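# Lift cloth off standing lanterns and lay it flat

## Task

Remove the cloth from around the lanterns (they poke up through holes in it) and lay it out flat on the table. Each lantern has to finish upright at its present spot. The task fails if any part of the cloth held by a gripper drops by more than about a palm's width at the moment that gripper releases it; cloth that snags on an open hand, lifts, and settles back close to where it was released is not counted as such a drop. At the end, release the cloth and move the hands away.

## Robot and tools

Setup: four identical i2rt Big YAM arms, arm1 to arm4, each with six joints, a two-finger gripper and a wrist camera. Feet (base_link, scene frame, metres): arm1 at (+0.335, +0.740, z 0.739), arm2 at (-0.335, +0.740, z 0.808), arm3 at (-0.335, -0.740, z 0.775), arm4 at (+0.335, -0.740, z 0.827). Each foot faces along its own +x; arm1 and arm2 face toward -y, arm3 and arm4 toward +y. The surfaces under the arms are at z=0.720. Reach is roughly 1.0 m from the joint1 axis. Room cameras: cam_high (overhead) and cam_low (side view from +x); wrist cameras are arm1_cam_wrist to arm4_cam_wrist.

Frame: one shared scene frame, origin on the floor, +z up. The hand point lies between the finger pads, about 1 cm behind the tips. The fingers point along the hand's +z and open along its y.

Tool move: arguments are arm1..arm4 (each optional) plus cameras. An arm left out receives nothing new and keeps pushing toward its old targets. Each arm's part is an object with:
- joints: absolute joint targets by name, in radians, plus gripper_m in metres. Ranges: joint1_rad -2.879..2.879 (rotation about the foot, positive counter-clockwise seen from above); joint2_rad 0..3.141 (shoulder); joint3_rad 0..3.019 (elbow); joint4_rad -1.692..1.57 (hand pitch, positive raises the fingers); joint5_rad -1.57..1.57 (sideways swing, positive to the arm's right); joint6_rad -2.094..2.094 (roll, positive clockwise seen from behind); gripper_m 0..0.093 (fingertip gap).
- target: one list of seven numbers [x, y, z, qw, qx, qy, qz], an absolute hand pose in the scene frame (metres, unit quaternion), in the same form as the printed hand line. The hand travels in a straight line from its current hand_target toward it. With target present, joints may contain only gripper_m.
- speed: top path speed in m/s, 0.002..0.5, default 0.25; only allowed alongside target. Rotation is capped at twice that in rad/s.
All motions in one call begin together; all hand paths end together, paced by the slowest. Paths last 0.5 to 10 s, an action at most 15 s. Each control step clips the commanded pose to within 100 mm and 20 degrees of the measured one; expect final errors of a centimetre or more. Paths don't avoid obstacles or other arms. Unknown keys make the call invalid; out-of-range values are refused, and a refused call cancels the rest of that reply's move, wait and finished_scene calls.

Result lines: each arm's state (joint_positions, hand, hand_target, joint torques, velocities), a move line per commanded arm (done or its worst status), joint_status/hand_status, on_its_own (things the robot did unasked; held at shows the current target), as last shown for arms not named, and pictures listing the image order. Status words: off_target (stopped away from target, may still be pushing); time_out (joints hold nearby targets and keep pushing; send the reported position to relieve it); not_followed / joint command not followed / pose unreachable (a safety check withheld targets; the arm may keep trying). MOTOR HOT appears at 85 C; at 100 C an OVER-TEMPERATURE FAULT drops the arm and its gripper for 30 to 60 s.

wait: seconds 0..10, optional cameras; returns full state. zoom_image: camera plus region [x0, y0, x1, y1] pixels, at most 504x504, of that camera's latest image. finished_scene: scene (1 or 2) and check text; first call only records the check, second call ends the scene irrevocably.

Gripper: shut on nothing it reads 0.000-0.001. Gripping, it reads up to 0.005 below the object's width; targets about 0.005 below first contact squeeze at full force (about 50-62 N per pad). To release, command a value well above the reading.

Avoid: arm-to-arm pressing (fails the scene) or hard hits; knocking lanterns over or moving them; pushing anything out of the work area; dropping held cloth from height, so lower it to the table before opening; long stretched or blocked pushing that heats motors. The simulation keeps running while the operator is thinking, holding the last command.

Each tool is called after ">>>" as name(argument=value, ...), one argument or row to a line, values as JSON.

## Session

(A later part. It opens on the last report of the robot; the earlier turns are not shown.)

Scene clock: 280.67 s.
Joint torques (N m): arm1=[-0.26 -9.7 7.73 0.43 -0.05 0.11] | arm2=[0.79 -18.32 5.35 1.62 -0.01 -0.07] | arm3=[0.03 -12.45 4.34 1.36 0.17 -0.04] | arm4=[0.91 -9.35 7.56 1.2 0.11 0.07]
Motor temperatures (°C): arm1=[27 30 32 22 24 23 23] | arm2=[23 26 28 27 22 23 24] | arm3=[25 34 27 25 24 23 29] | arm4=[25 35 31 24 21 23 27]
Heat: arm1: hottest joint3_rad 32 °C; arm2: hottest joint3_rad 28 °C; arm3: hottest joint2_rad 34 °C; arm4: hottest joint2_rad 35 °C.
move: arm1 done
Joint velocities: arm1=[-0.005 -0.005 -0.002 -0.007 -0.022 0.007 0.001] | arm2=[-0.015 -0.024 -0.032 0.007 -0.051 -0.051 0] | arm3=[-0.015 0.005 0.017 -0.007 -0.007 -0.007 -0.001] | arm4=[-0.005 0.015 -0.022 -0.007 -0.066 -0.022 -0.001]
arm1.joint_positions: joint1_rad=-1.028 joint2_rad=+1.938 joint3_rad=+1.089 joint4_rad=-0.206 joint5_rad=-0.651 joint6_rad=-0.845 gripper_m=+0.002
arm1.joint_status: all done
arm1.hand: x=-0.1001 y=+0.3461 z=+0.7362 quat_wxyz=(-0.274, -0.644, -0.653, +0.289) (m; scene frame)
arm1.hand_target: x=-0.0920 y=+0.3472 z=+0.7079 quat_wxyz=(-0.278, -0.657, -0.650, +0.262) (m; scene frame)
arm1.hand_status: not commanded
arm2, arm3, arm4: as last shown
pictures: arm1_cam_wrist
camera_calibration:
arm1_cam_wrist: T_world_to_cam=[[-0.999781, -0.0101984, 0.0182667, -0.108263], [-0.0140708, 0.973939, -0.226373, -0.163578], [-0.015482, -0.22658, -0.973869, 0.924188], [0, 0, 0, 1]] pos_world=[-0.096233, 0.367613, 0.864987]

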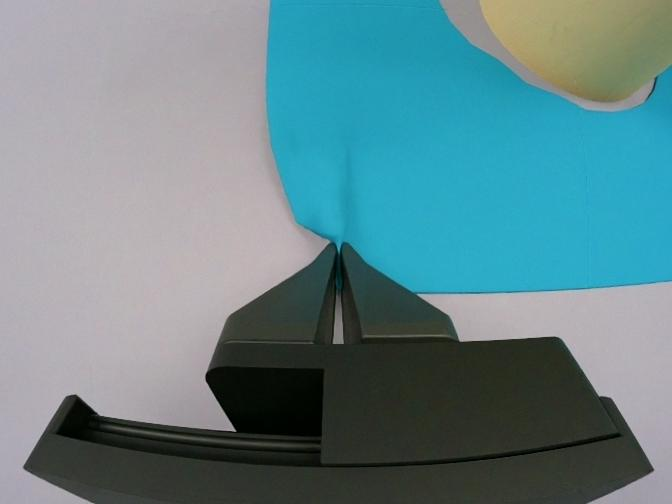

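>>> move(
  arm4={"joints": {"gripper_m": 0.078}},
  cameras=["arm4_cam_wrist"],
)

Scene clock: 286.83 s.
Joint torques (N m): arm1=[-0.44 -10.7 7.83 0.5 -0.05 0.09] | arm2=[0.85 -18.43 5.37 1.62 -0.02 -0.07] | arm3=[0.09 -12.51 4.37 1.36 0.17 -0.04] | arm4=[1.03 -9.47 7.54 1.18 -0.07 0.04]
Motor temperatures (°C): arm1=[27 30 32 22 24 23 24] | arm2=[23 26 28 27 22 23 24] | arm3=[25 34 27 25 24 23 29] | arm4=[25 35 31 24 21 23 27]
Heat: arm1: hottest joint3_rad 32 °C; arm2: hottest joint3_rad 28 °C; arm3: hottest joint2_rad 34 °C; arm4: hottest joint2_rad 35 °C.
move: arm4 done
Joint velocities: arm1=[-0.005 -0.024 -0.007 0.017 -0.022 -0.007 0.001] | arm2=[-0.005 -0.015 -0.027 0.002 -0.022 -0.007 0.001] | arm3=[0.005 -0.015 0.007 0.012 0.022 -0.022 -0.001] | arm4=[0.005 -0.015 -0.017 0.002 0.022 0.007 0.002]
arm1.joint_positions: joint1_rad=-1.028 joint2_rad=+1.938 joint3_rad=+1.089 joint4_rad=-0.206 joint5_rad=-0.651 joint6_rad=-0.845 gripper_m=+0.002
arm1.joint_status: not commanded
arm1.hand: x=-0.1001 y=+0.3461 z=+0.7362 quat_wxyz=(-0.274, -0.644, -0.653, +0.289) (m; scene frame)
arm1.hand_target: x=-0.0920 y=+0.3472 z=+0.7079 quat_wxyz=(-0.278, -0.657, -0.650, +0.262) (m; scene frame)
arm1.hand_status: not commanded
arm2.joint_positions: joint1_rad=-0.935 joint2_rad=+2.051 joint3_rad=+1.032 joint4_rad=-0.008 joint5_rad=-0.624 joint6_rad=-0.775 gripper_m=+0.002
arm2.joint_status: not commanded
arm2.hand: x=-0.7379 y=+0.3279 z=+0.7327 quat_wxyz=(-0.274, -0.649, -0.653, +0.276) (m; scene frame)
arm2.hand_target: x=-0.7347 y=+0.3303 z=+0.7224 quat_wxyz=(-0.271, -0.653, -0.653, +0.271) (m; scene frame)
arm2.hand_status: not commanded
arm3.joint_positions: joint1_rad=+0.886 joint2_rad=+1.928 joint3_rad=+0.929 joint4_rad=-0.013 joint5_rad=+0.598 joint6_rad=+0.763 gripper_m=+0.002
arm3.joint_status: not commanded
arm3.hand: x=-0.7062 y=-0.3373 z=+0.7323 quat_wxyz=(-0.272, +0.647, -0.655, -0.279) (m; scene frame)
arm3.hand_target: x=-0.7026 y=-0.3414 z=+0.7177 quat_wxyz=(-0.271, +0.653, -0.653, -0.271) (m; scene frame)
arm3.hand_status: not commanded
arm4.joint_positions: joint1_rad=+0.921 joint2_rad=+2.142 joint3_rad=+1.149 joint4_rad=-0.020 joint5_rad=+0.618 joint6_rad=+0.706 gripper_m=+0.078
arm4.joint_status: all done
arm4.hand: x=-0.0713 y=-0.2791 z=+0.7424 quat_wxyz=(-0.291, +0.648, -0.650, -0.269) (m; scene frame)
arm4.hand_target: x=-0.0723 y=-0.2868 z=+0.7204 quat_wxyz=(-0.287, +0.660, -0.646, -0.254) (m; scene frame)
arm4.hand_status: not commanded
pictures: arm4_cam_wrist
camera_calibration:
arm4_cam_wrist: T_world_to_cam=[[0.999388, -0.0110161, 0.033192, 0.0426675], [-0.00483501, -0.983501, -0.180837, -0.136984], [0.0346365, 0.180566, -0.982953, 0.903224], [0, 0, 0, 1]] pos_world=[-0.0745882, -0.297345, 0.861638]

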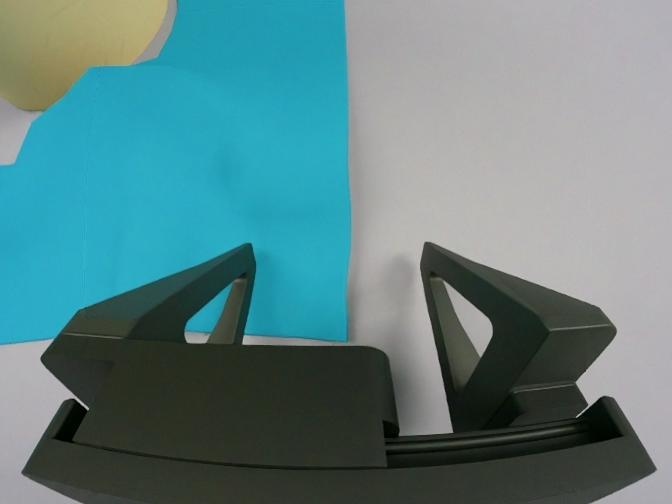

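>>> move(
  arm4={"target": [-0.0745, -0.2860, 0.704, -0.2788, 0.6567, -0.6499, -0.2625], "speed": 0.06},
  cameras=["arm4_cam_wrist"],
)

Scene clock: 293.70 s.
Joint torques (N m): arm1=[-0.26 -9.52 7.64 0.47 -0.09 0.11] | arm2=[0.85 -18.55 5.34 1.65 -0.02 -0.08] | arm3=[0.03 -12.51 4.33 1.39 0.16 -0.04] | arm4=[0.85 -8.18 7.2 1.17 -0.33 0.03]
Motor temperatures (°C): arm1=[27 30 33 22 24 23 24] | arm2=[23 26 28 27 22 23 24] | arm3=[25 34 27 25 24 23 29] | arm4=[25 35 30 24 21 23 26]
Heat: arm1: hottest joint3_rad 33 °C; arm2: hottest joint3_rad 28 °C; arm3: hottest joint2_rad 34 °C; arm4: hottest joint2_rad 35 °C.
move: arm4 off_target
Joint velocities: arm1=[-0.005 -0.005 0.002 -0.007 -0.051 -0.066 0.001] | arm2=[-0.005 0.005 -0.002 0.007 0.022 0.007 -0.001] | arm3=[-0.005 -0.005 -0.017 -0.012 -0.095 -0.051 0.001] | arm4=[0.005 -0.005 0.002 0.017 0.095 0.007 0.001]
arm1, arm2, arm3: as last shown
arm4.joint_positions: joint1_rad=+0.921 joint2_rad=+2.154 joint3_rad=+1.149 joint4_rad=+0.032 joint5_rad=+0.610 joint6_rad=+0.715 gripper_m=+0.078
arm4.joint_status: not commanded
arm4.hand: x=-0.0776 y=-0.2756 z=+0.7406 quat_wxyz=(-0.284, +0.639, -0.654, -0.289) (m; scene frame)
arm4.hand_target: x=-0.0730 y=-0.2872 z=+0.7054 quat_wxyz=(-0.279, +0.656, -0.650, -0.262) (m; scene frame)
arm4.hand_status: off_target (0.038 m and 3.7 deg from the pose sent, 0.039 m and 1.9 deg at the start)
pictures: arm4_cam_wrist
camera_calibration:
arm4_cam_wrist: T_world_to_cam=[[0.999874, -0.0129478, -0.00919237, 0.0798989], [-0.0145242, -0.979718, -0.199856, -0.119437], [-0.00641823, 0.199964, -0.979782, 0.900884], [0, 0, 0, 1]] pos_world=[-0.0758415, -0.296125, 0.859534]

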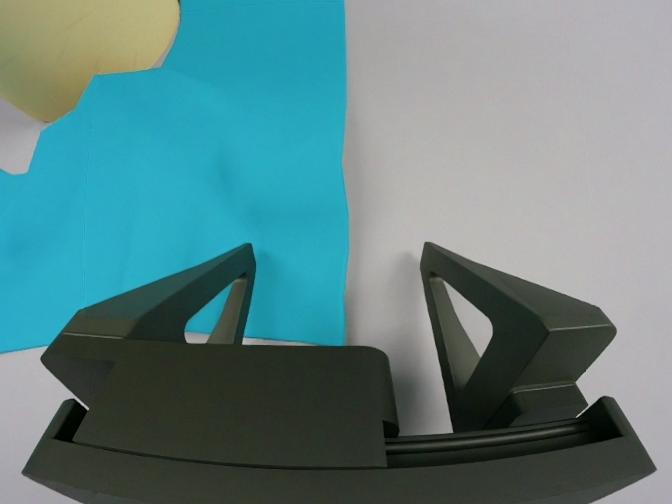

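>>> move(
  arm4={"joints": {"gripper_m": 0.0}},
  cameras=["arm4_cam_wrist"],
)

>>> zoom_image(
  camera="arm4_cam_wrist",
  region=[240, 160, 440, 350],
)

Scene clock: 296.27 s.
Joint torques (N m): arm1=[-0.56 -9.7 7.73 0.53 -0.07 0.1] | arm2=[0.79 -18.55 5.33 1.63 -0.01 -0.07] | arm3=[0.09 -12.45 4.36 1.37 0.17 -0.04] | arm4=[0.62 -8.41 6.79 0.94 -0.09 0.03]
Motor temperatures (°C): arm1=[27 30 33 22 24 23 24] | arm2=[23 26 28 27 22 23 24] | arm3=[25 34 27 25 24 23 29] | arm4=[25 35 30 24 21 23 26]
Heat: arm1: hottest joint3_rad 33 °C; arm2: hottest joint3_rad 28 °C; arm3: hottest joint2_rad 34 °C; arm4: hottest joint2_rad 35 °C.
move: arm4 done
Joint velocities: arm1=[0.005 -0.015 0.017 -0.007 -0.007 0.051 0.001] | arm2=[-0.015 -0.005 0.017 0.002 -0.051 -0.081 0] | arm3=[-0.005 -0.005 -0.022 -0.002 0.051 0.007 0] | arm4=[0.005 -0.005 0.017 -0.002 -0.022 -0.081 0]
arm1, arm2, arm3: as last shown
arm4.joint_positions: joint1_rad=+0.924 joint2_rad=+2.158 joint3_rad=+1.154 joint4_rad=+0.038 joint5_rad=+0.604 joint6_rad=+0.716 gripper_m=+0.002
arm4.joint_status: all done
arm4.hand: x=-0.0818 y=-0.2754 z=+0.7406 quat_wxyz=(-0.280, +0.639, -0.653, -0.293) (m; scene frame)
arm4.hand_target: x=-0.0728 y=-0.2873 z=+0.7053 quat_wxyz=(-0.279, +0.656, -0.650, -0.262) (m; scene frame)
arm4.hand_status: not commanded
pictures: arm4_cam_wrist
camera_calibration:
arm4_cam_wrist: T_world_to_cam=[[0.999802, -0.0072668, -0.0185165, 0.092544], [-0.0108319, -0.979653, -0.200407, -0.118603], [-0.0166834, 0.200568, -0.979538, 0.89995], [0, 0, 0, 1]] pos_world=[-0.0787962, -0.296019, 0.859479]

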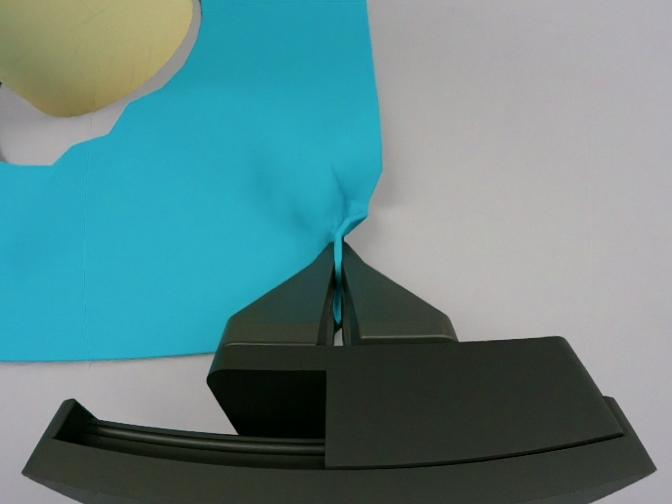

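Scaled by 2.520 from the camera's 672x504 image, which has a finer 960x720 frame.

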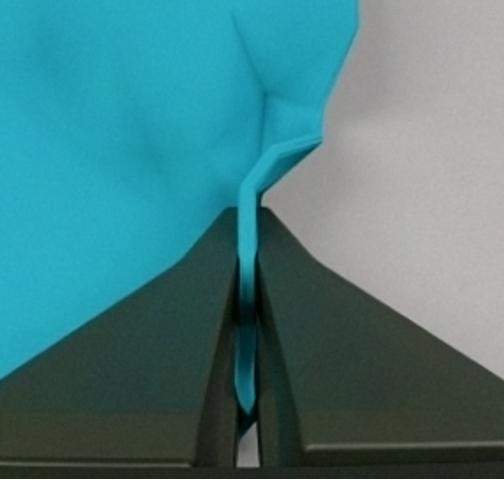

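>>> move(
  cameras=["arm2_cam_wrist", "arm3_cam_wrist", "cam_high", "cam_low"],
)

Scene clock: 297.47 s.
Joint torques (N m): arm1=[-0.56 -10.05 7.76 0.47 -0.08 0.1] | arm2=[0.73 -18.49 5.33 1.65 -0.01 -0.08] | arm3=[-0.03 -12.45 4.36 1.33 0.17 -0.04] | arm4=[0.67 -8.41 6.79 0.95 -0.09 0.03]
Motor temperatures (°C): arm1=[27 30 33 22 24 23 24] | arm2=[23 26 28 27 22 23 24] | arm3=[25 34 27 25 24 23 29] | arm4=[25 35 30 24 21 23 26]
Heat: arm1: hottest joint3_rad 33 °C; arm2: hottest joint3_rad 28 °C; arm3: hottest joint2_rad 34 °C; arm4: hottest joint2_rad 35 °C.
Joint velocities: arm1=[-0.015 -0.005 -0.007 0.002 -0.007 0.022 0.001] | arm2=[-0.005 -0.005 -0.027 -0.007 0.022 0.007 0] | arm3=[0.005 -0.015 0.022 -0.002 -0.081 0.037 0] | arm4=[-0.005 -0.005 0.012 -0.007 -0.007 -0.007 0]
arm1.joint_positions: joint1_rad=-1.028 joint2_rad=+1.938 joint3_rad=+1.089 joint4_rad=-0.206 joint5_rad=-0.651 joint6_rad=-0.845 gripper_m=+0.002
arm1.joint_status: not commanded
arm1.hand: x=-0.1001 y=+0.3461 z=+0.7362 quat_wxyz=(-0.274, -0.644, -0.653, +0.289) (m; scene frame)
arm1.hand_target: x=-0.0920 y=+0.3472 z=+0.7079 quat_wxyz=(-0.278, -0.657, -0.650, +0.262) (m; scene frame)
arm1.hand_status: not commanded
arm2.joint_positions: joint1_rad=-0.935 joint2_rad=+2.051 joint3_rad=+1.032 joint4_rad=-0.008 joint5_rad=-0.624 joint6_rad=-0.775 gripper_m=+0.002
arm2.joint_status: not commanded
arm2.hand: x=-0.7379 y=+0.3279 z=+0.7327 quat_wxyz=(-0.274, -0.649, -0.653, +0.276) (m; scene frame)
arm2.hand_target: x=-0.7347 y=+0.3303 z=+0.7224 quat_wxyz=(-0.271, -0.653, -0.653, +0.271) (m; scene frame)
arm2.hand_status: not commanded
arm3.joint_positions: joint1_rad=+0.886 joint2_rad=+1.928 joint3_rad=+0.929 joint4_rad=-0.013 joint5_rad=+0.598 joint6_rad=+0.763 gripper_m=+0.002
arm3.joint_status: not commanded
arm3.hand: x=-0.7062 y=-0.3373 z=+0.7323 quat_wxyz=(-0.272, +0.647, -0.655, -0.279) (m; scene frame)
arm3.hand_target: x=-0.7026 y=-0.3414 z=+0.7177 quat_wxyz=(-0.271, +0.653, -0.653, -0.271) (m; scene frame)
arm3.hand_status: not commanded
arm4.joint_positions: joint1_rad=+0.924 joint2_rad=+2.158 joint3_rad=+1.154 joint4_rad=+0.038 joint5_rad=+0.604 joint6_rad=+0.716 gripper_m=+0.002
arm4.joint_status: all done
arm4.hand: x=-0.0818 y=-0.2754 z=+0.7406 quat_wxyz=(-0.280, +0.639, -0.653, -0.293) (m; scene frame)
arm4.hand_target: x=-0.0728 y=-0.2873 z=+0.7053 quat_wxyz=(-0.279, +0.656, -0.650, -0.262) (m; scene frame)
arm4.hand_status: not commanded
pictures: arm2_cam_wrist, arm3_cam_wrist, cam_high, cam_low
camera_calibration:
arm2_cam_wrist: T_world_to_cam=[[-0.999985, -0.00405546, -0.00370908, -0.730594], [-0.00337575, 0.985821, -0.167765, -0.198634], [0.00433686, -0.16775, -0.98582, 0.902358], [0, 0, 0, 1]] pos_world=[-0.735166, 0.344226, 0.853529]
arm3_cam_wrist: T_world_to_cam=[[0.999899, -0.00173737, -0.0141093, 0.716571], [-0.00426293, -0.983473, -0.181004, -0.195667], [-0.0135617, 0.181046, -0.983381, 0.89667], [0, 0, 0, 1]] pos_world=[-0.705173, -0.353527, 0.856462]

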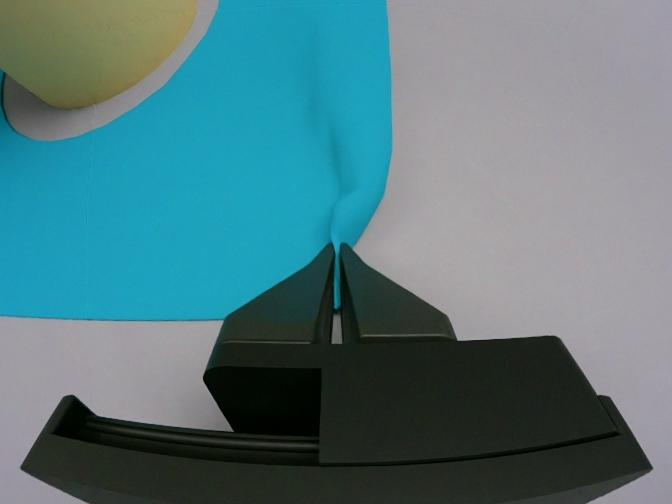

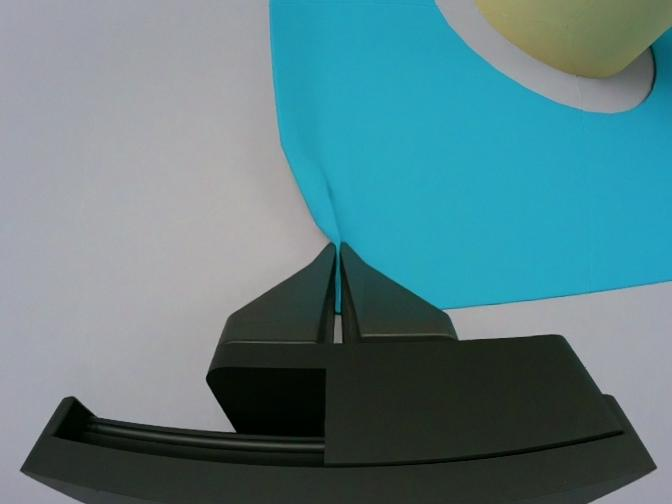

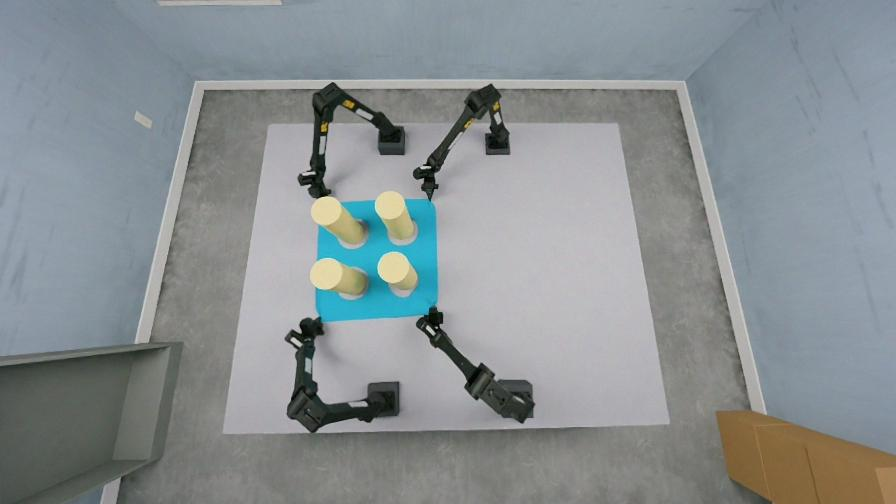

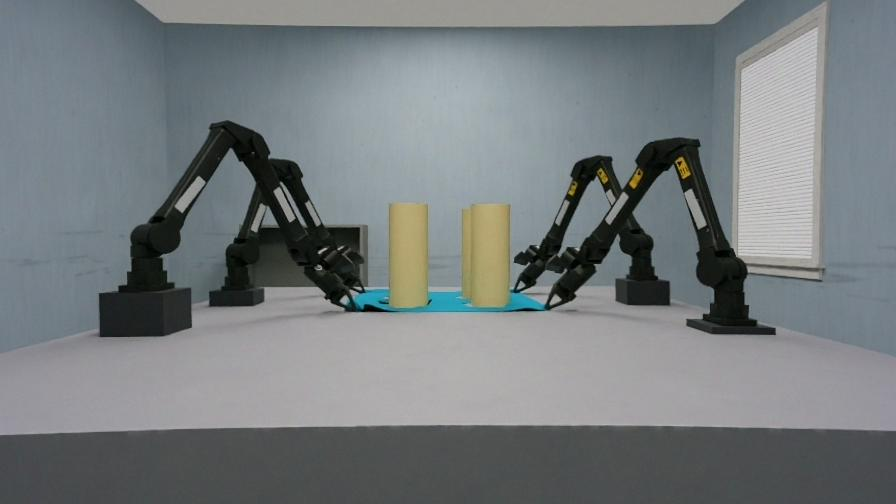

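>>> zoom_image(
  camera="cam_high",
  region=[280, 160, 480, 345],
)

Scaled by 2.520.

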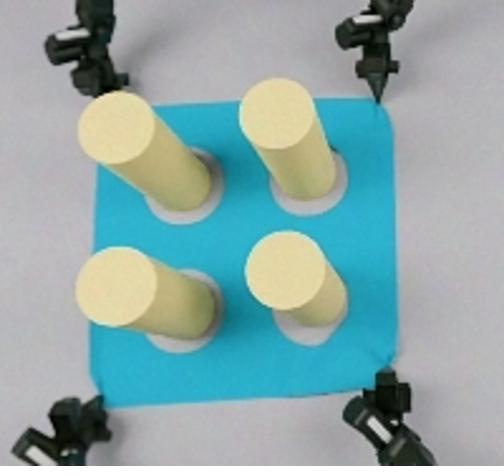

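>>> move(
  arm1={"target": [-0.109, 0.336, 0.800, 0.2788, 0.6567, 0.6499, -0.2625], "speed": 0.10},
  arm2={"target": [-0.743, 0.317, 0.800, 0.2706, 0.6533, 0.6533, -0.2706], "speed": 0.10},
  arm3={"target": [-0.711, -0.325, 0.800, -0.2706, 0.6533, -0.6533, -0.2706], "speed": 0.10},
  arm4={"target": [-0.089, -0.270, 0.795, -0.2788, 0.6567, -0.6499, -0.2625], "speed": 0.10},
)

Scene clock: 322.47 s.
Joint torques (N m): arm1=[-0.56 -14.62 11.73 0.4 -0.38 0.15] | arm2=[0.67 -20.42 10.07 0.68 -0.22 0.01] | arm3=[-0.15 -15.97 8.25 0.28 0.31 -0.13] | arm4=[0.03 -11.99 10.32 0.88 0.19 -0.04]
Motor temperatures (°C): arm1=[27 30 33 22 24 23 25] | arm2=[23 26 28 27 22 23 25] | arm3=[25 34 27 25 24 23 29] | arm4=[25 34 30 23 21 23 27]
Heat: arm1: hottest joint3_rad 33 °C; arm2: hottest joint3_rad 28 °C; arm3: hottest joint2_rad 34 °C; arm4: hottest joint2_rad 34 °C.
move: arm1 off_target; arm2 off_target; arm3 off_target; arm4 off_target
Joint velocities: arm1=[-0.005 -0.005 0.017 0.012 0.022 0.007 0.001] | arm2=[0.005 0.005 -0.007 -0.002 -0.007 0.022 0] | arm3=[0.005 -0.005 -0.002 0.002 0.051 -0.022 0] | arm4=[-0.024 -0.005 -0.027 0.007 -0.007 0.007 0]
arm1.joint_positions: joint1_rad=-1.027 joint2_rad=+1.871 joint3_rad=+1.163 joint4_rad=-0.445 joint5_rad=-0.646 joint6_rad=-0.845 gripper_m=+0.002
arm1.joint_status: not commanded
arm1.hand: x=-0.0976 y=+0.3485 z=+0.7777 quat_wxyz=(-0.282, -0.663, -0.648, +0.245) (m; scene frame)
arm1.hand_target: x=-0.1087 y=+0.3359 z=+0.8005 quat_wxyz=(-0.279, -0.656, -0.650, +0.263) (m; scene frame)
arm1.hand_status: off_target (0.028 m and 2.1 deg from the pose sent, 0.065 m and 3.4 deg at the start)
arm2.joint_positions: joint1_rad=-0.923 joint2_rad=+1.930 joint3_rad=+1.032 joint4_rad=-0.179 joint5_rad=-0.613 joint6_rad=-0.771 gripper_m=+0.002
arm2.joint_status: not commanded
arm2.hand: x=-0.7262 y=+0.3296 z=+0.7792 quat_wxyz=(-0.275, -0.658, -0.654, +0.251) (m; scene frame)
arm2.hand_target: x=-0.7430 y=+0.3173 z=+0.8002 quat_wxyz=(-0.271, -0.653, -0.653, +0.271) (m; scene frame)
arm2.hand_status: off_target (0.030 m and 2.4 deg from the pose sent, 0.068 m and 0.9 deg at the start)
arm3.joint_positions: joint1_rad=+0.872 joint2_rad=+1.820 joint3_rad=+0.954 joint4_rad=-0.204 joint5_rad=+0.585 joint6_rad=+0.754 gripper_m=+0.002
arm3.joint_status: not commanded
arm3.hand: x=-0.6973 y=-0.3375 z=+0.7750 quat_wxyz=(-0.273, +0.658, -0.655, -0.251) (m; scene frame)
arm3.hand_target: x=-0.7113 y=-0.3252 z=+0.7995 quat_wxyz=(-0.271, +0.653, -0.653, -0.271) (m; scene frame)
arm3.hand_status: off_target (0.031 m and 2.4 deg from the pose sent, 0.069 m and 1.3 deg at the start)
arm4.joint_positions: joint1_rad=+0.924 joint2_rad=+2.051 joint3_rad=+1.186 joint4_rad=-0.178 joint5_rad=+0.594 joint6_rad=+0.716 gripper_m=+0.002
arm4.joint_status: not commanded
arm4.hand: x=-0.0809 y=-0.2781 z=+0.7893 quat_wxyz=(-0.280, +0.656, -0.652, -0.258) (m; scene frame)
arm4.hand_target: x=-0.0887 y=-0.2703 z=+0.7959 quat_wxyz=(-0.279, +0.656, -0.650, -0.263) (m; scene frame)
arm4.hand_status: off_target (0.013 m and 0.6 deg from the pose sent, 0.055 m and 4.0 deg at the start)
pictures: arm1_cam_wrist, arm2_cam_wrist, arm3_cam_wrist, arm4_cam_wrist, cam_high, cam_low
camera_calibration:
arm1_cam_wrist: T_world_to_cam=[[-0.998008, -0.00809652, -0.0625679, -0.0442423], [0.00285036, 0.984932, -0.172919, -0.20027], [0.0630252, -0.172753, -0.982947, 0.961158], [0, 0, 0, 1]] pos_world=[-0.10416, 0.362937, 0.907368]
arm2_cam_wrist: T_world_to_cam=[[-0.999108, -0.00732569, -0.0415806, -0.687466], [-0.00180291, 0.991337, -0.131334, -0.22158], [0.0421824, -0.131141, -0.990466, 0.967464], [0, 0, 0, 1]] pos_world=[-0.728062, 0.341499, 0.900554]
arm3_cam_wrist: T_world_to_cam=[[0.999527, -0.00279567, 0.0306405, 0.673], [0.0014709, -0.990383, -0.138346, -0.219488], [0.0307326, 0.138326, -0.98991, 0.960358], [0, 0, 0, 1]] pos_world=[-0.701873, -0.348338, 0.899682]
arm4_cam_wrist: T_world_to_cam=[[0.99934, -0.00190366, 0.0362632, 0.0508013], [0.00344649, -0.989145, -0.146904, -0.155172], [0.0361492, 0.146932, -0.988486, 0.944564], [0, 0, 0, 1]] pos_world=[-0.0843782, -0.292178, 0.909051]

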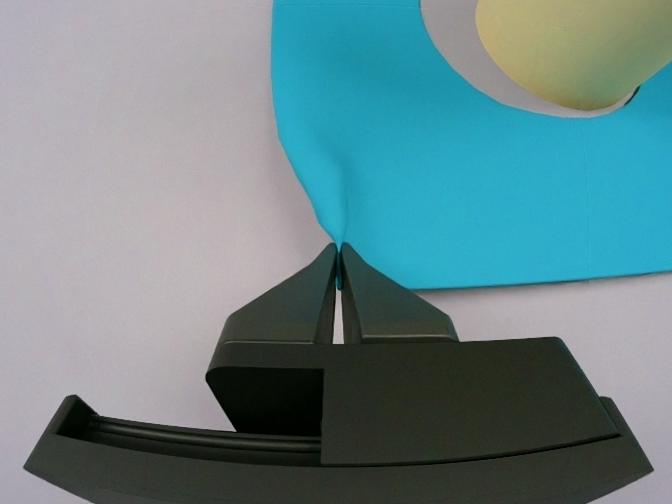

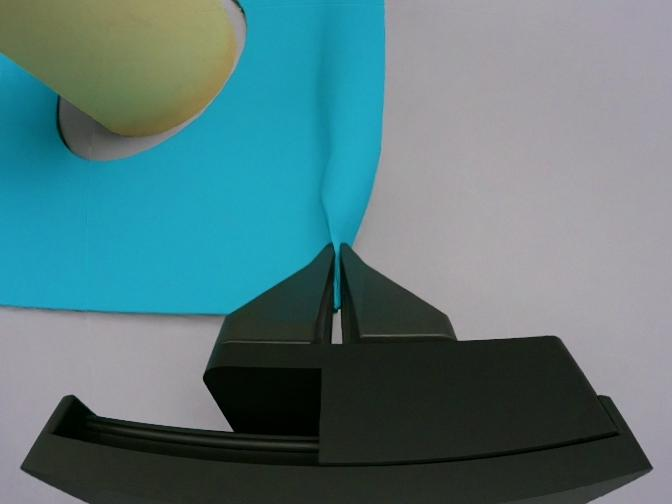

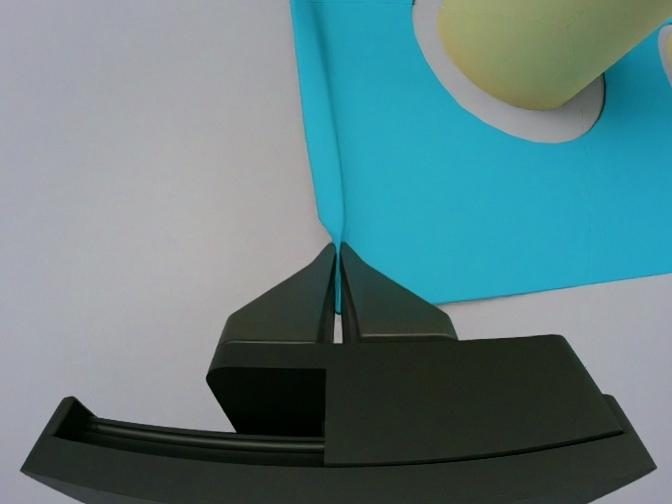

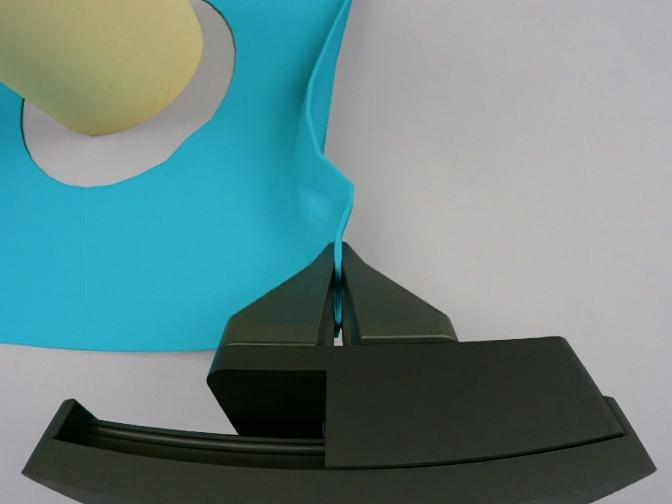

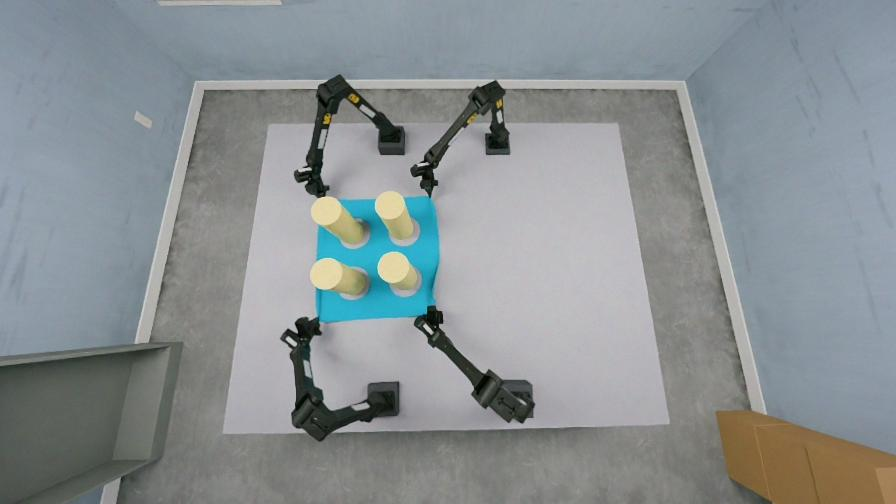

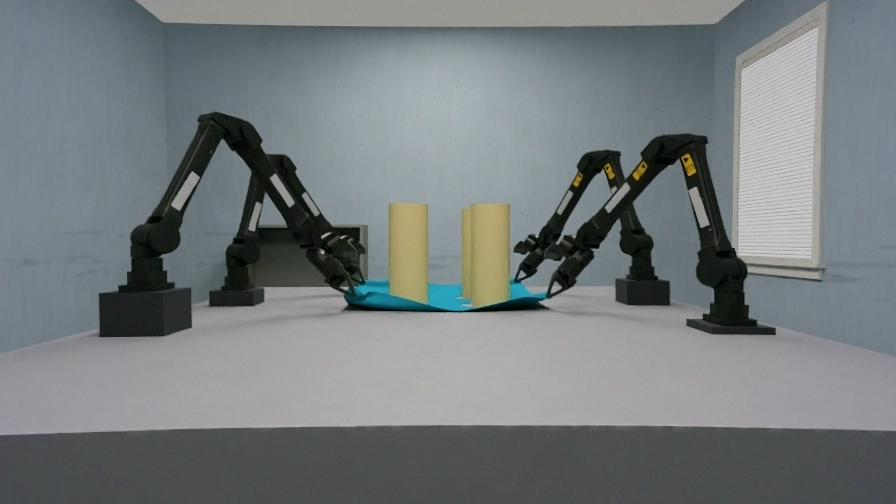

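>>> move(
  arm1={"target": [-0.111, 0.331, 1.010, 0.2788, 0.6567, 0.6499, -0.2625], "speed": 0.12},
  arm2={"target": [-0.750, 0.312, 1.010, 0.2706, 0.6533, 0.6533, -0.2706], "speed": 0.12},
  arm3={"target": [-0.717, -0.321, 1.012, -0.2706, 0.6533, -0.6533, -0.2706], "speed": 0.12},
  arm4={"target": [-0.090, -0.268, 1.000, -0.2788, 0.6567, -0.6499, -0.2625], "speed": 0.12},
)

Scene clock: 329.90 s.
Joint torques (N m): arm1=[-0.5 -14.39 14.99 0.23 -0.32 0.16] | arm2=[0.62 -18.67 14.42 0.69 -0.28 -0.02] | arm3=[-0.21 -14.86 11.3 0.28 0.32 -0.12] | arm4=[-0.21 -10.99 14.08 0.8 0.23 -0.07]
Motor temperatures (°C): arm1=[27 30 34 22 24 23 25] | arm2=[23 26 29 27 22 23 25] | arm3=[25 35 28 25 24 23 29] | arm4=[25 35 31 23 21 23 27]
Heat: arm1: hottest joint3_rad 34 °C; arm2: hottest joint3_rad 29 °C; arm3: hottest joint2_rad 35 °C; arm4: hottest joint2_rad 35 °C.
move: arm1 off_target; arm2 off_target; arm3 off_target; arm4 off_target
Joint velocities: arm1=[-0.005 -0.005 0.002 -0.007 0.037 0.022 0] | arm2=[-0.005 -0.005 -0.012 0.017 -0.037 0.051 -0.001] | arm3=[-0.015 0.005 -0.002 -0.007 -0.051 0.037 0] | arm4=[0.015 -0.005 -0.002 0.007 -0.007 0.007 -0.001]
arm1.joint_positions: joint1_rad=-1.018 joint2_rad=+1.682 joint3_rad=+1.482 joint4_rad=-0.965 joint5_rad=-0.642 joint6_rad=-0.836 gripper_m=+0.002
arm1.joint_status: not commanded
arm1.hand: x=-0.1056 y=+0.3399 z=+0.9755 quat_wxyz=(-0.283, -0.666, -0.648, +0.237) (m; scene frame)
arm1.hand_target: x=-0.1110 y=+0.3312 z=+1.0100 quat_wxyz=(-0.279, -0.657, -0.650, +0.262) (m; scene frame)
arm1.hand_status: off_target (0.036 m and 3.2 deg from the pose sent, 0.233 m and 2.1 deg at the start)
arm2.joint_positions: joint1_rad=-0.922 joint2_rad=+1.643 joint3_rad=+1.263 joint4_rad=-0.713 joint5_rad=-0.613 joint6_rad=-0.770 gripper_m=+0.002
arm2.joint_status: not commanded
arm2.hand: x=-0.7356 y=+0.3219 z=+0.9766 quat_wxyz=(-0.277, -0.662, -0.653, +0.243) (m; scene frame)
arm2.hand_target: x=-0.7507 y=+0.3120 z=+1.0096 quat_wxyz=(-0.271, -0.653, -0.653, +0.271) (m; scene frame)
arm2.hand_status: off_target (0.038 m and 3.4 deg from the pose sent, 0.233 m and 2.4 deg at the start)
arm3.joint_positions: joint1_rad=+0.867 joint2_rad=+1.556 joint3_rad=+1.238 joint4_rad=-0.765 joint5_rad=+0.583 joint6_rad=+0.748 gripper_m=+0.002
arm3.joint_status: not commanded
arm3.hand: x=-0.7095 y=-0.3280 z=+0.9742 quat_wxyz=(-0.274, +0.662, -0.654, -0.243) (m; scene frame)
arm3.hand_target: x=-0.7187 y=-0.3199 z=+1.0100 quat_wxyz=(-0.271, +0.653, -0.653, -0.271) (m; scene frame)
arm3.hand_status: off_target (0.039 m and 3.3 deg from the pose sent, 0.238 m and 2.4 deg at the start)
arm4.joint_positions: joint1_rad=+0.924 joint2_rad=+1.753 joint3_rad=+1.350 joint4_rad=-0.653 joint5_rad=+0.592 joint6_rad=+0.716 gripper_m=+0.002
arm4.joint_status: not commanded
arm4.hand: x=-0.0818 y=-0.2788 z=+0.9843 quat_wxyz=(-0.279, +0.659, -0.651, -0.252) (m; scene frame)
arm4.hand_target: x=-0.0882 y=-0.2695 z=+1.0012 quat_wxyz=(-0.279, +0.657, -0.650, -0.263) (m; scene frame)
arm4.hand_status: off_target (0.021 m and 1.2 deg from the pose sent, 0.211 m and 0.6 deg at the start)
pictures: arm1_cam_wrist, arm2_cam_wrist, arm3_cam_wrist, arm4_cam_wrist, cam_high, cam_low
camera_calibration:
arm1_cam_wrist: T_world_to_cam=[[-0.996955, -0.00808741, -0.0775528, -0.0251397], [0.00460407, 0.986765, -0.162089, -0.168624], [0.0778373, -0.161952, -0.983724, 1.15324], [0, 0, 0, 1]] pos_world=[-0.114052, 0.352959, 1.10519]
arm2_cam_wrist: T_world_to_cam=[[-0.998397, -0.00633809, -0.056239, -0.674204], [0.000525678, 0.992628, -0.121201, -0.196572], [0.0565925, -0.121036, -0.991034, 1.17027], [0, 0, 0, 1]] pos_world=[-0.739248, 0.332494, 1.09803]
arm3_cam_wrist: T_world_to_cam=[[0.999028, -0.00208712, 0.0440281, 0.665933], [0.0036001, -0.991677, -0.128698, -0.190829], [0.0439303, 0.128732, -0.990706, 1.16355], [0, 0, 0, 1]] pos_world=[-0.715714, -0.337637, 1.09886]
arm4_cam_wrist: T_world_to_cam=[[0.999005, -0.00021319, 0.0445967, 0.0368865], [0.00591523, -0.99052, -0.137241, -0.136907], [0.0442032, 0.137369, -0.989533, 1.13657], [0, 0, 0, 1]] pos_world=[-0.08628, -0.29173, 1.10424]

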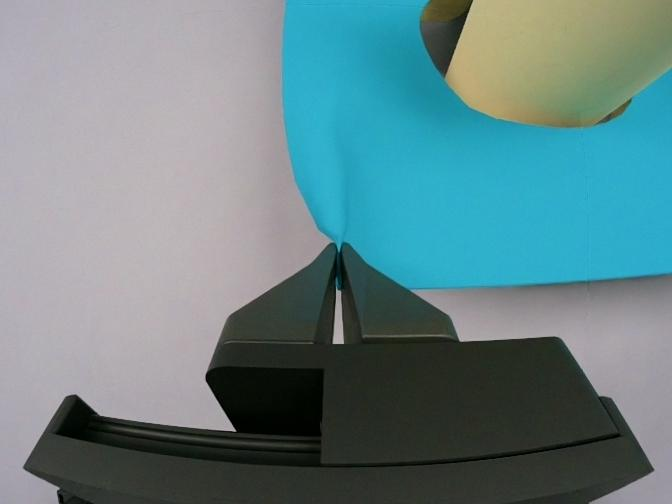

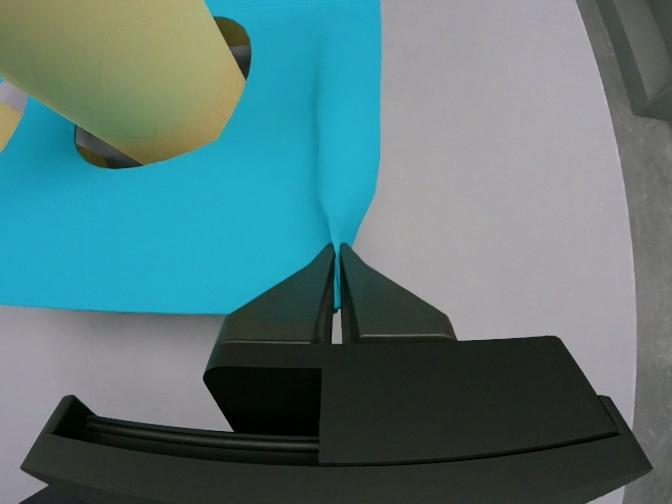

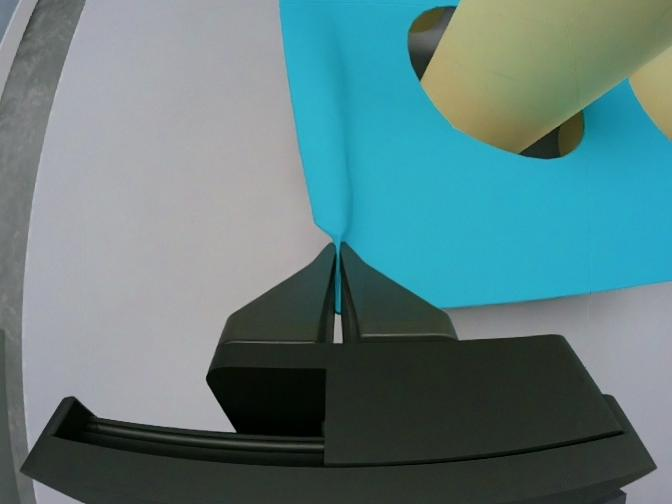

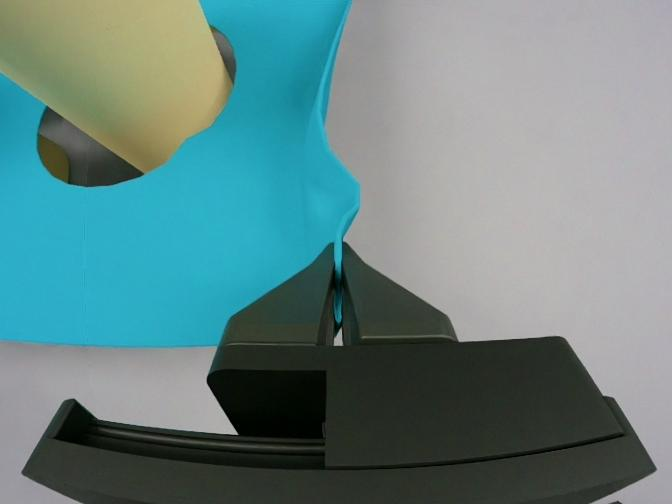

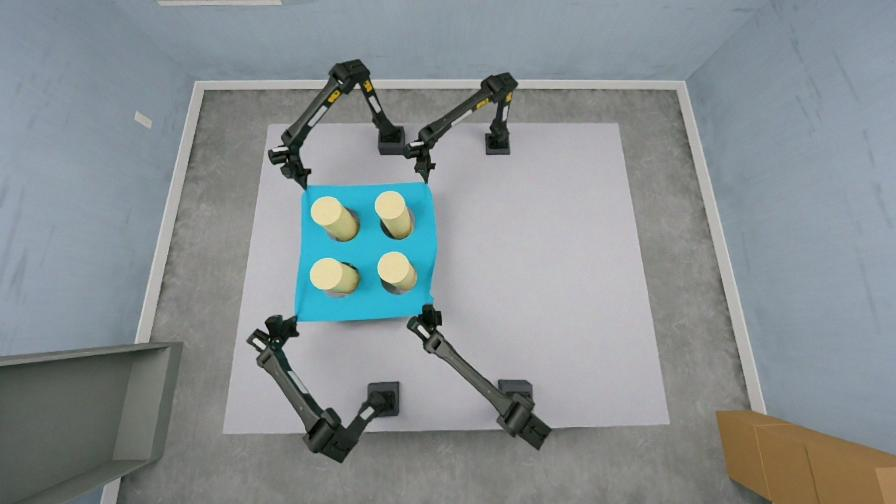

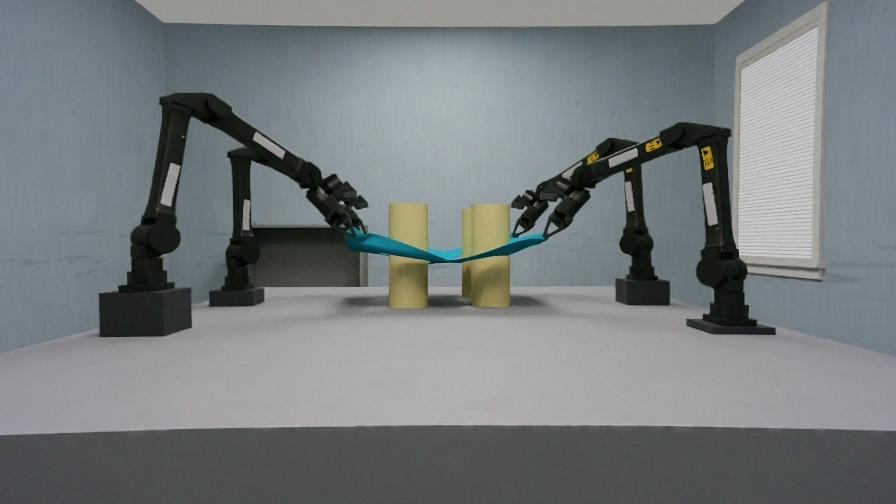

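>>> zoom_image(
  camera="cam_low",
  region=[320, 180, 580, 320],
)

>>> zoom_image(
  camera="cam_high",
  region=[260, 150, 470, 345],
)

Scaled by 1.938.

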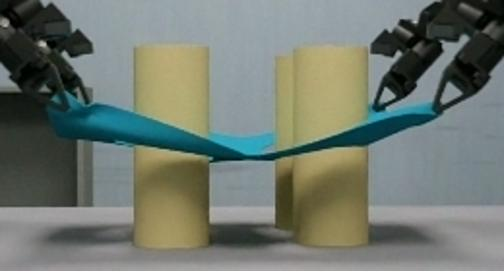

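Scaled by 2.400.

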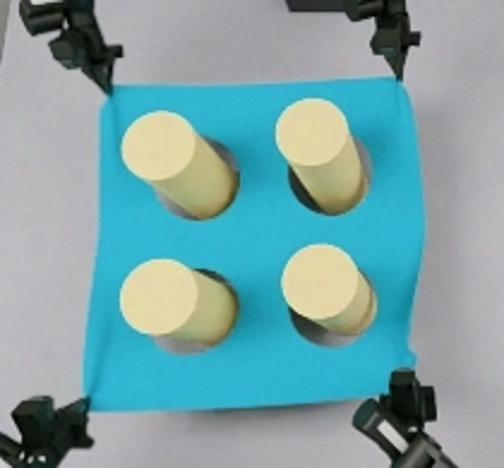

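>>> move(
  arm1={"target": [-0.106, 0.338, 1.237, 0.2788, 0.6567, 0.6499, -0.2625], "speed": 0.13},
  arm2={"target": [-0.755, 0.318, 1.237, 0.2706, 0.6533, 0.6533, -0.2706], "speed": 0.13},
  arm3={"target": [-0.722, -0.326, 1.237, -0.2706, 0.6533, -0.6533, -0.2706], "speed": 0.13},
  arm4={"target": [-0.083, -0.278, 1.220, -0.2788, 0.6567, -0.6499, -0.2625], "speed": 0.13},
)

>>> zoom_image(
  camera="cam_low",
  region=[320, 130, 580, 320],
)

>>> zoom_image(
  camera="cam_high",
  region=[240, 130, 470, 345],
)

Scene clock: 355.13 s.
Joint torques (N m): arm1=[-0.73 -13.98 14.3 0.4 -0.35 0.11] | arm2=[-1.03 -17.9 14.8 0.75 -0.44 -0.2] | arm3=[0.62 -12.75 11.38 0.34 0.45 -0.03] | arm4=[0.21 -10.11 15.16 0.77 0.32 -0.02]
Motor temperatures (°C): arm1=[27 29 42 22 24 23 25] | arm2=[23 27 36 26 22 23 25] | arm3=[25 34 30 25 24 23 29] | arm4=[25 36 37 23 21 23 27]
Heat: arm1: hottest joint3_rad 42 °C; arm2: hottest joint3_rad 36 °C; arm3: hottest joint2_rad 34 °C; arm4: hottest joint3_rad 37 °C.
move: arm1 off_target; arm2 off_target; arm3 off_target; arm4 off_target
Joint velocities: arm1=[-0.005 -0.015 -0.002 -0.012 -0.007 -0.007 0] | arm2=[0.005 -0.005 -0.007 -0.017 0.066 -0.022 0] | arm3=[-0.005 -0.005 -0.002 -0.007 0.022 0.022 -0.001] | arm4=[-0.024 0.005 -0.017 -0.002 -0.037 -0.066 -0.002]
arm1.joint_positions: joint1_rad=-1.018 joint2_rad=+1.784 joint3_rad=+2.263 joint4_rad=-1.623 joint5_rad=-0.642 joint6_rad=-0.835 gripper_m=+0.002
arm1.joint_status: not commanded
arm1.hand: x=-0.1091 y=+0.3401 z=+1.2166 quat_wxyz=(-0.281, -0.663, -0.649, +0.247) (m; scene frame)
arm1.hand_target: x=-0.1067 y=+0.3376 z=+1.2367 quat_wxyz=(-0.278, -0.656, -0.650, +0.263) (m; scene frame)
arm1.hand_status: off_target (0.021 m and 2.0 deg from the pose sent, 0.261 m and 3.2 deg at the start)
arm2.joint_positions: joint1_rad=-0.922 joint2_rad=+1.627 joint3_rad=+1.867 joint4_rad=-1.328 joint5_rad=-0.616 joint6_rad=-0.770 gripper_m=+0.002
arm2.joint_status: not commanded
arm2.hand: x=-0.7450 y=+0.3138 z=+1.2112 quat_wxyz=(-0.277, -0.660, -0.654, +0.246) (m; scene frame)
arm2.hand_target: x=-0.7564 y=+0.3173 z=+1.2365 quat_wxyz=(-0.270, -0.653, -0.653, +0.271) (m; scene frame)
arm2.hand_status: off_target (0.028 m and 3.1 deg from the pose sent, 0.261 m and 3.4 deg at the start)
arm3.joint_positions: joint1_rad=+0.867 joint2_rad=+1.572 joint3_rad=+1.895 joint4_rad=-1.383 joint5_rad=+0.583 joint6_rad=+0.748 gripper_m=+0.002
arm3.joint_status: not commanded
arm3.hand: x=-0.7191 y=-0.3239 z=+1.2163 quat_wxyz=(-0.273, +0.657, -0.655, -0.254) (m; scene frame)
arm3.hand_target: x=-0.7251 y=-0.3238 z=+1.2367 quat_wxyz=(-0.271, +0.653, -0.653, -0.271) (m; scene frame)
arm3.hand_status: off_target (0.021 m and 2.0 deg from the pose sent, 0.263 m and 3.3 deg at the start)
arm4.joint_positions: joint1_rad=+0.924 joint2_rad=+1.668 joint3_rad=+1.827 joint4_rad=-1.212 joint5_rad=+0.592 joint6_rad=+0.716 gripper_m=+0.002
arm4.joint_status: not commanded
arm4.hand: x=-0.0774 y=-0.2835 z=+1.2049 quat_wxyz=(-0.279, +0.659, -0.651, -0.253) (m; scene frame)
arm4.hand_target: x=-0.0808 y=-0.2799 z=+1.2202 quat_wxyz=(-0.279, +0.656, -0.650, -0.263) (m; scene frame)
arm4.hand_status: off_target (0.017 m and 1.1 deg from the pose sent, 0.236 m and 1.2 deg at the start)
pictures: arm1_cam_wrist, arm2_cam_wrist, arm3_cam_wrist, arm4_cam_wrist, cam_high, cam_low
camera_calibration:
arm1_cam_wrist: T_world_to_cam=[[-0.99817, -0.00787558, -0.0599575, -0.0315891], [0.00265917, 0.984808, -0.173627, -0.115219], [0.060414, -0.173469, -0.982985, 1.39186], [0, 0, 0, 1]] pos_world=[-0.115313, 0.354664, 1.34628]
arm2_cam_wrist: T_world_to_cam=[[-0.998563, -0.0078648, -0.0530106, -0.67399], [-0.00109938, 0.991971, -0.126462, -0.154772], [0.0535796, -0.126222, -0.990554, 1.40113], [0, 0, 0, 1]] pos_world=[-0.748263, 0.325082, 1.3326]
arm3_cam_wrist: T_world_to_cam=[[0.999667, -0.00232903, 0.0257034, 0.68756], [0.00137036, -0.989725, -0.142977, -0.139151], [0.0257723, 0.142965, -0.989392, 1.39327], [0, 0, 0, 1]] pos_world=[-0.723048, -0.335308, 1.34092]
arm4_cam_wrist: T_world_to_cam=[[0.999095, -0.000276155, 0.0425241, 0.0250688], [0.00563903, -0.990288, -0.138919, -0.109273], [0.0421495, 0.139033, -0.98939, 1.35542], [0, 0, 0, 1]] pos_world=[-0.0815602, -0.296653, 1.32479]

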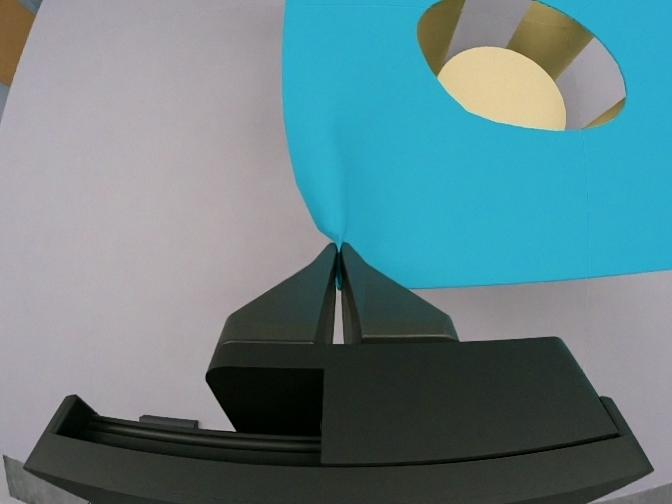

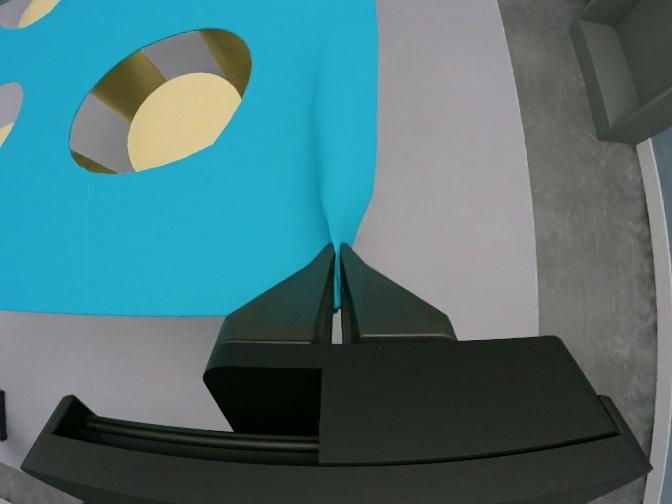

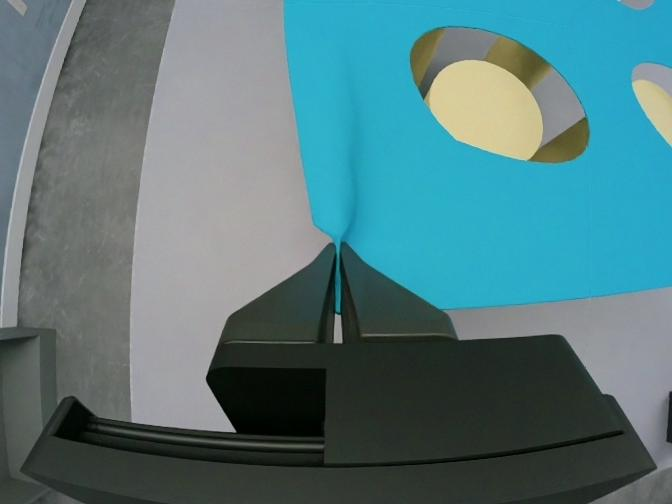

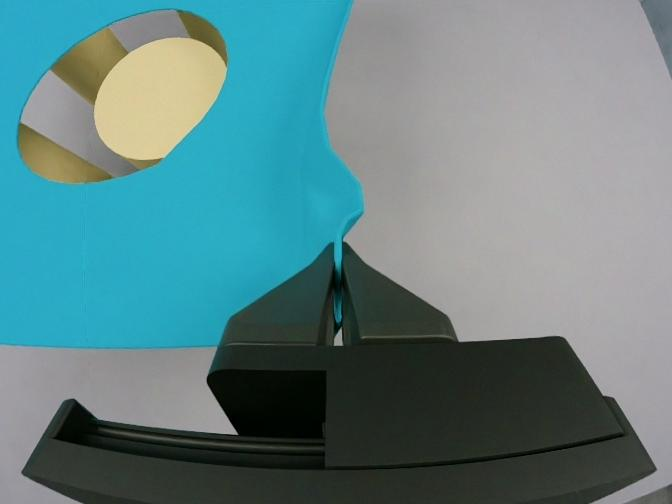

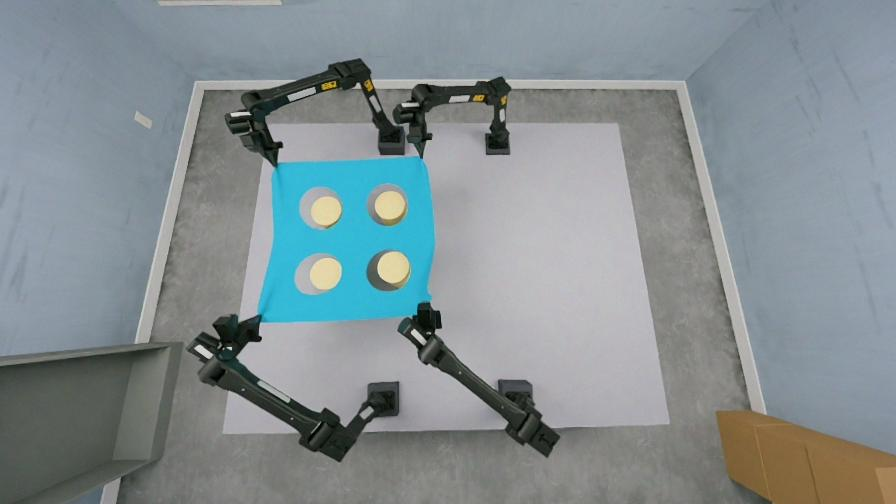

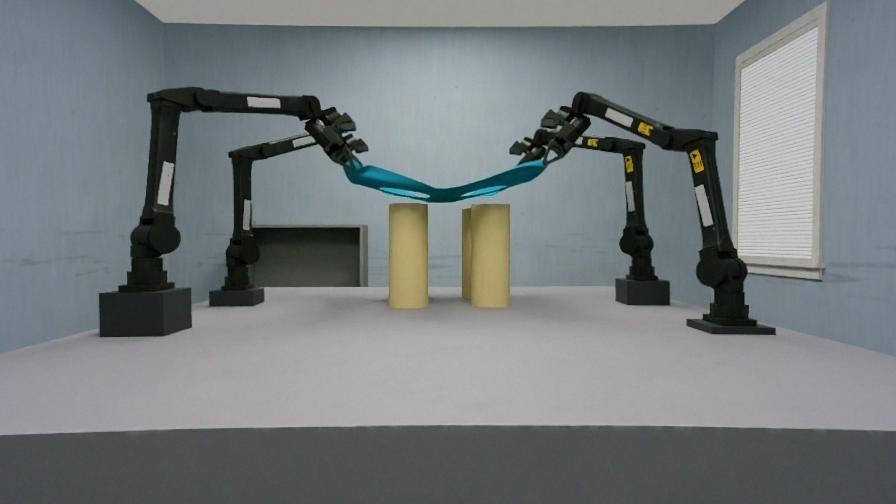

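Scaled by 1.938.

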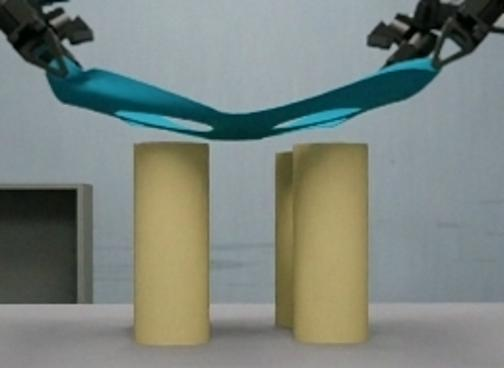

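Scaled by 2.191.

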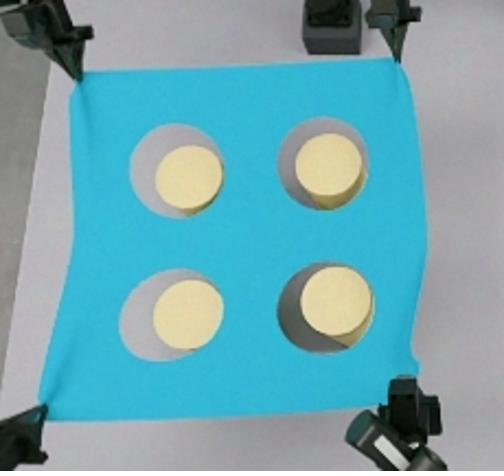

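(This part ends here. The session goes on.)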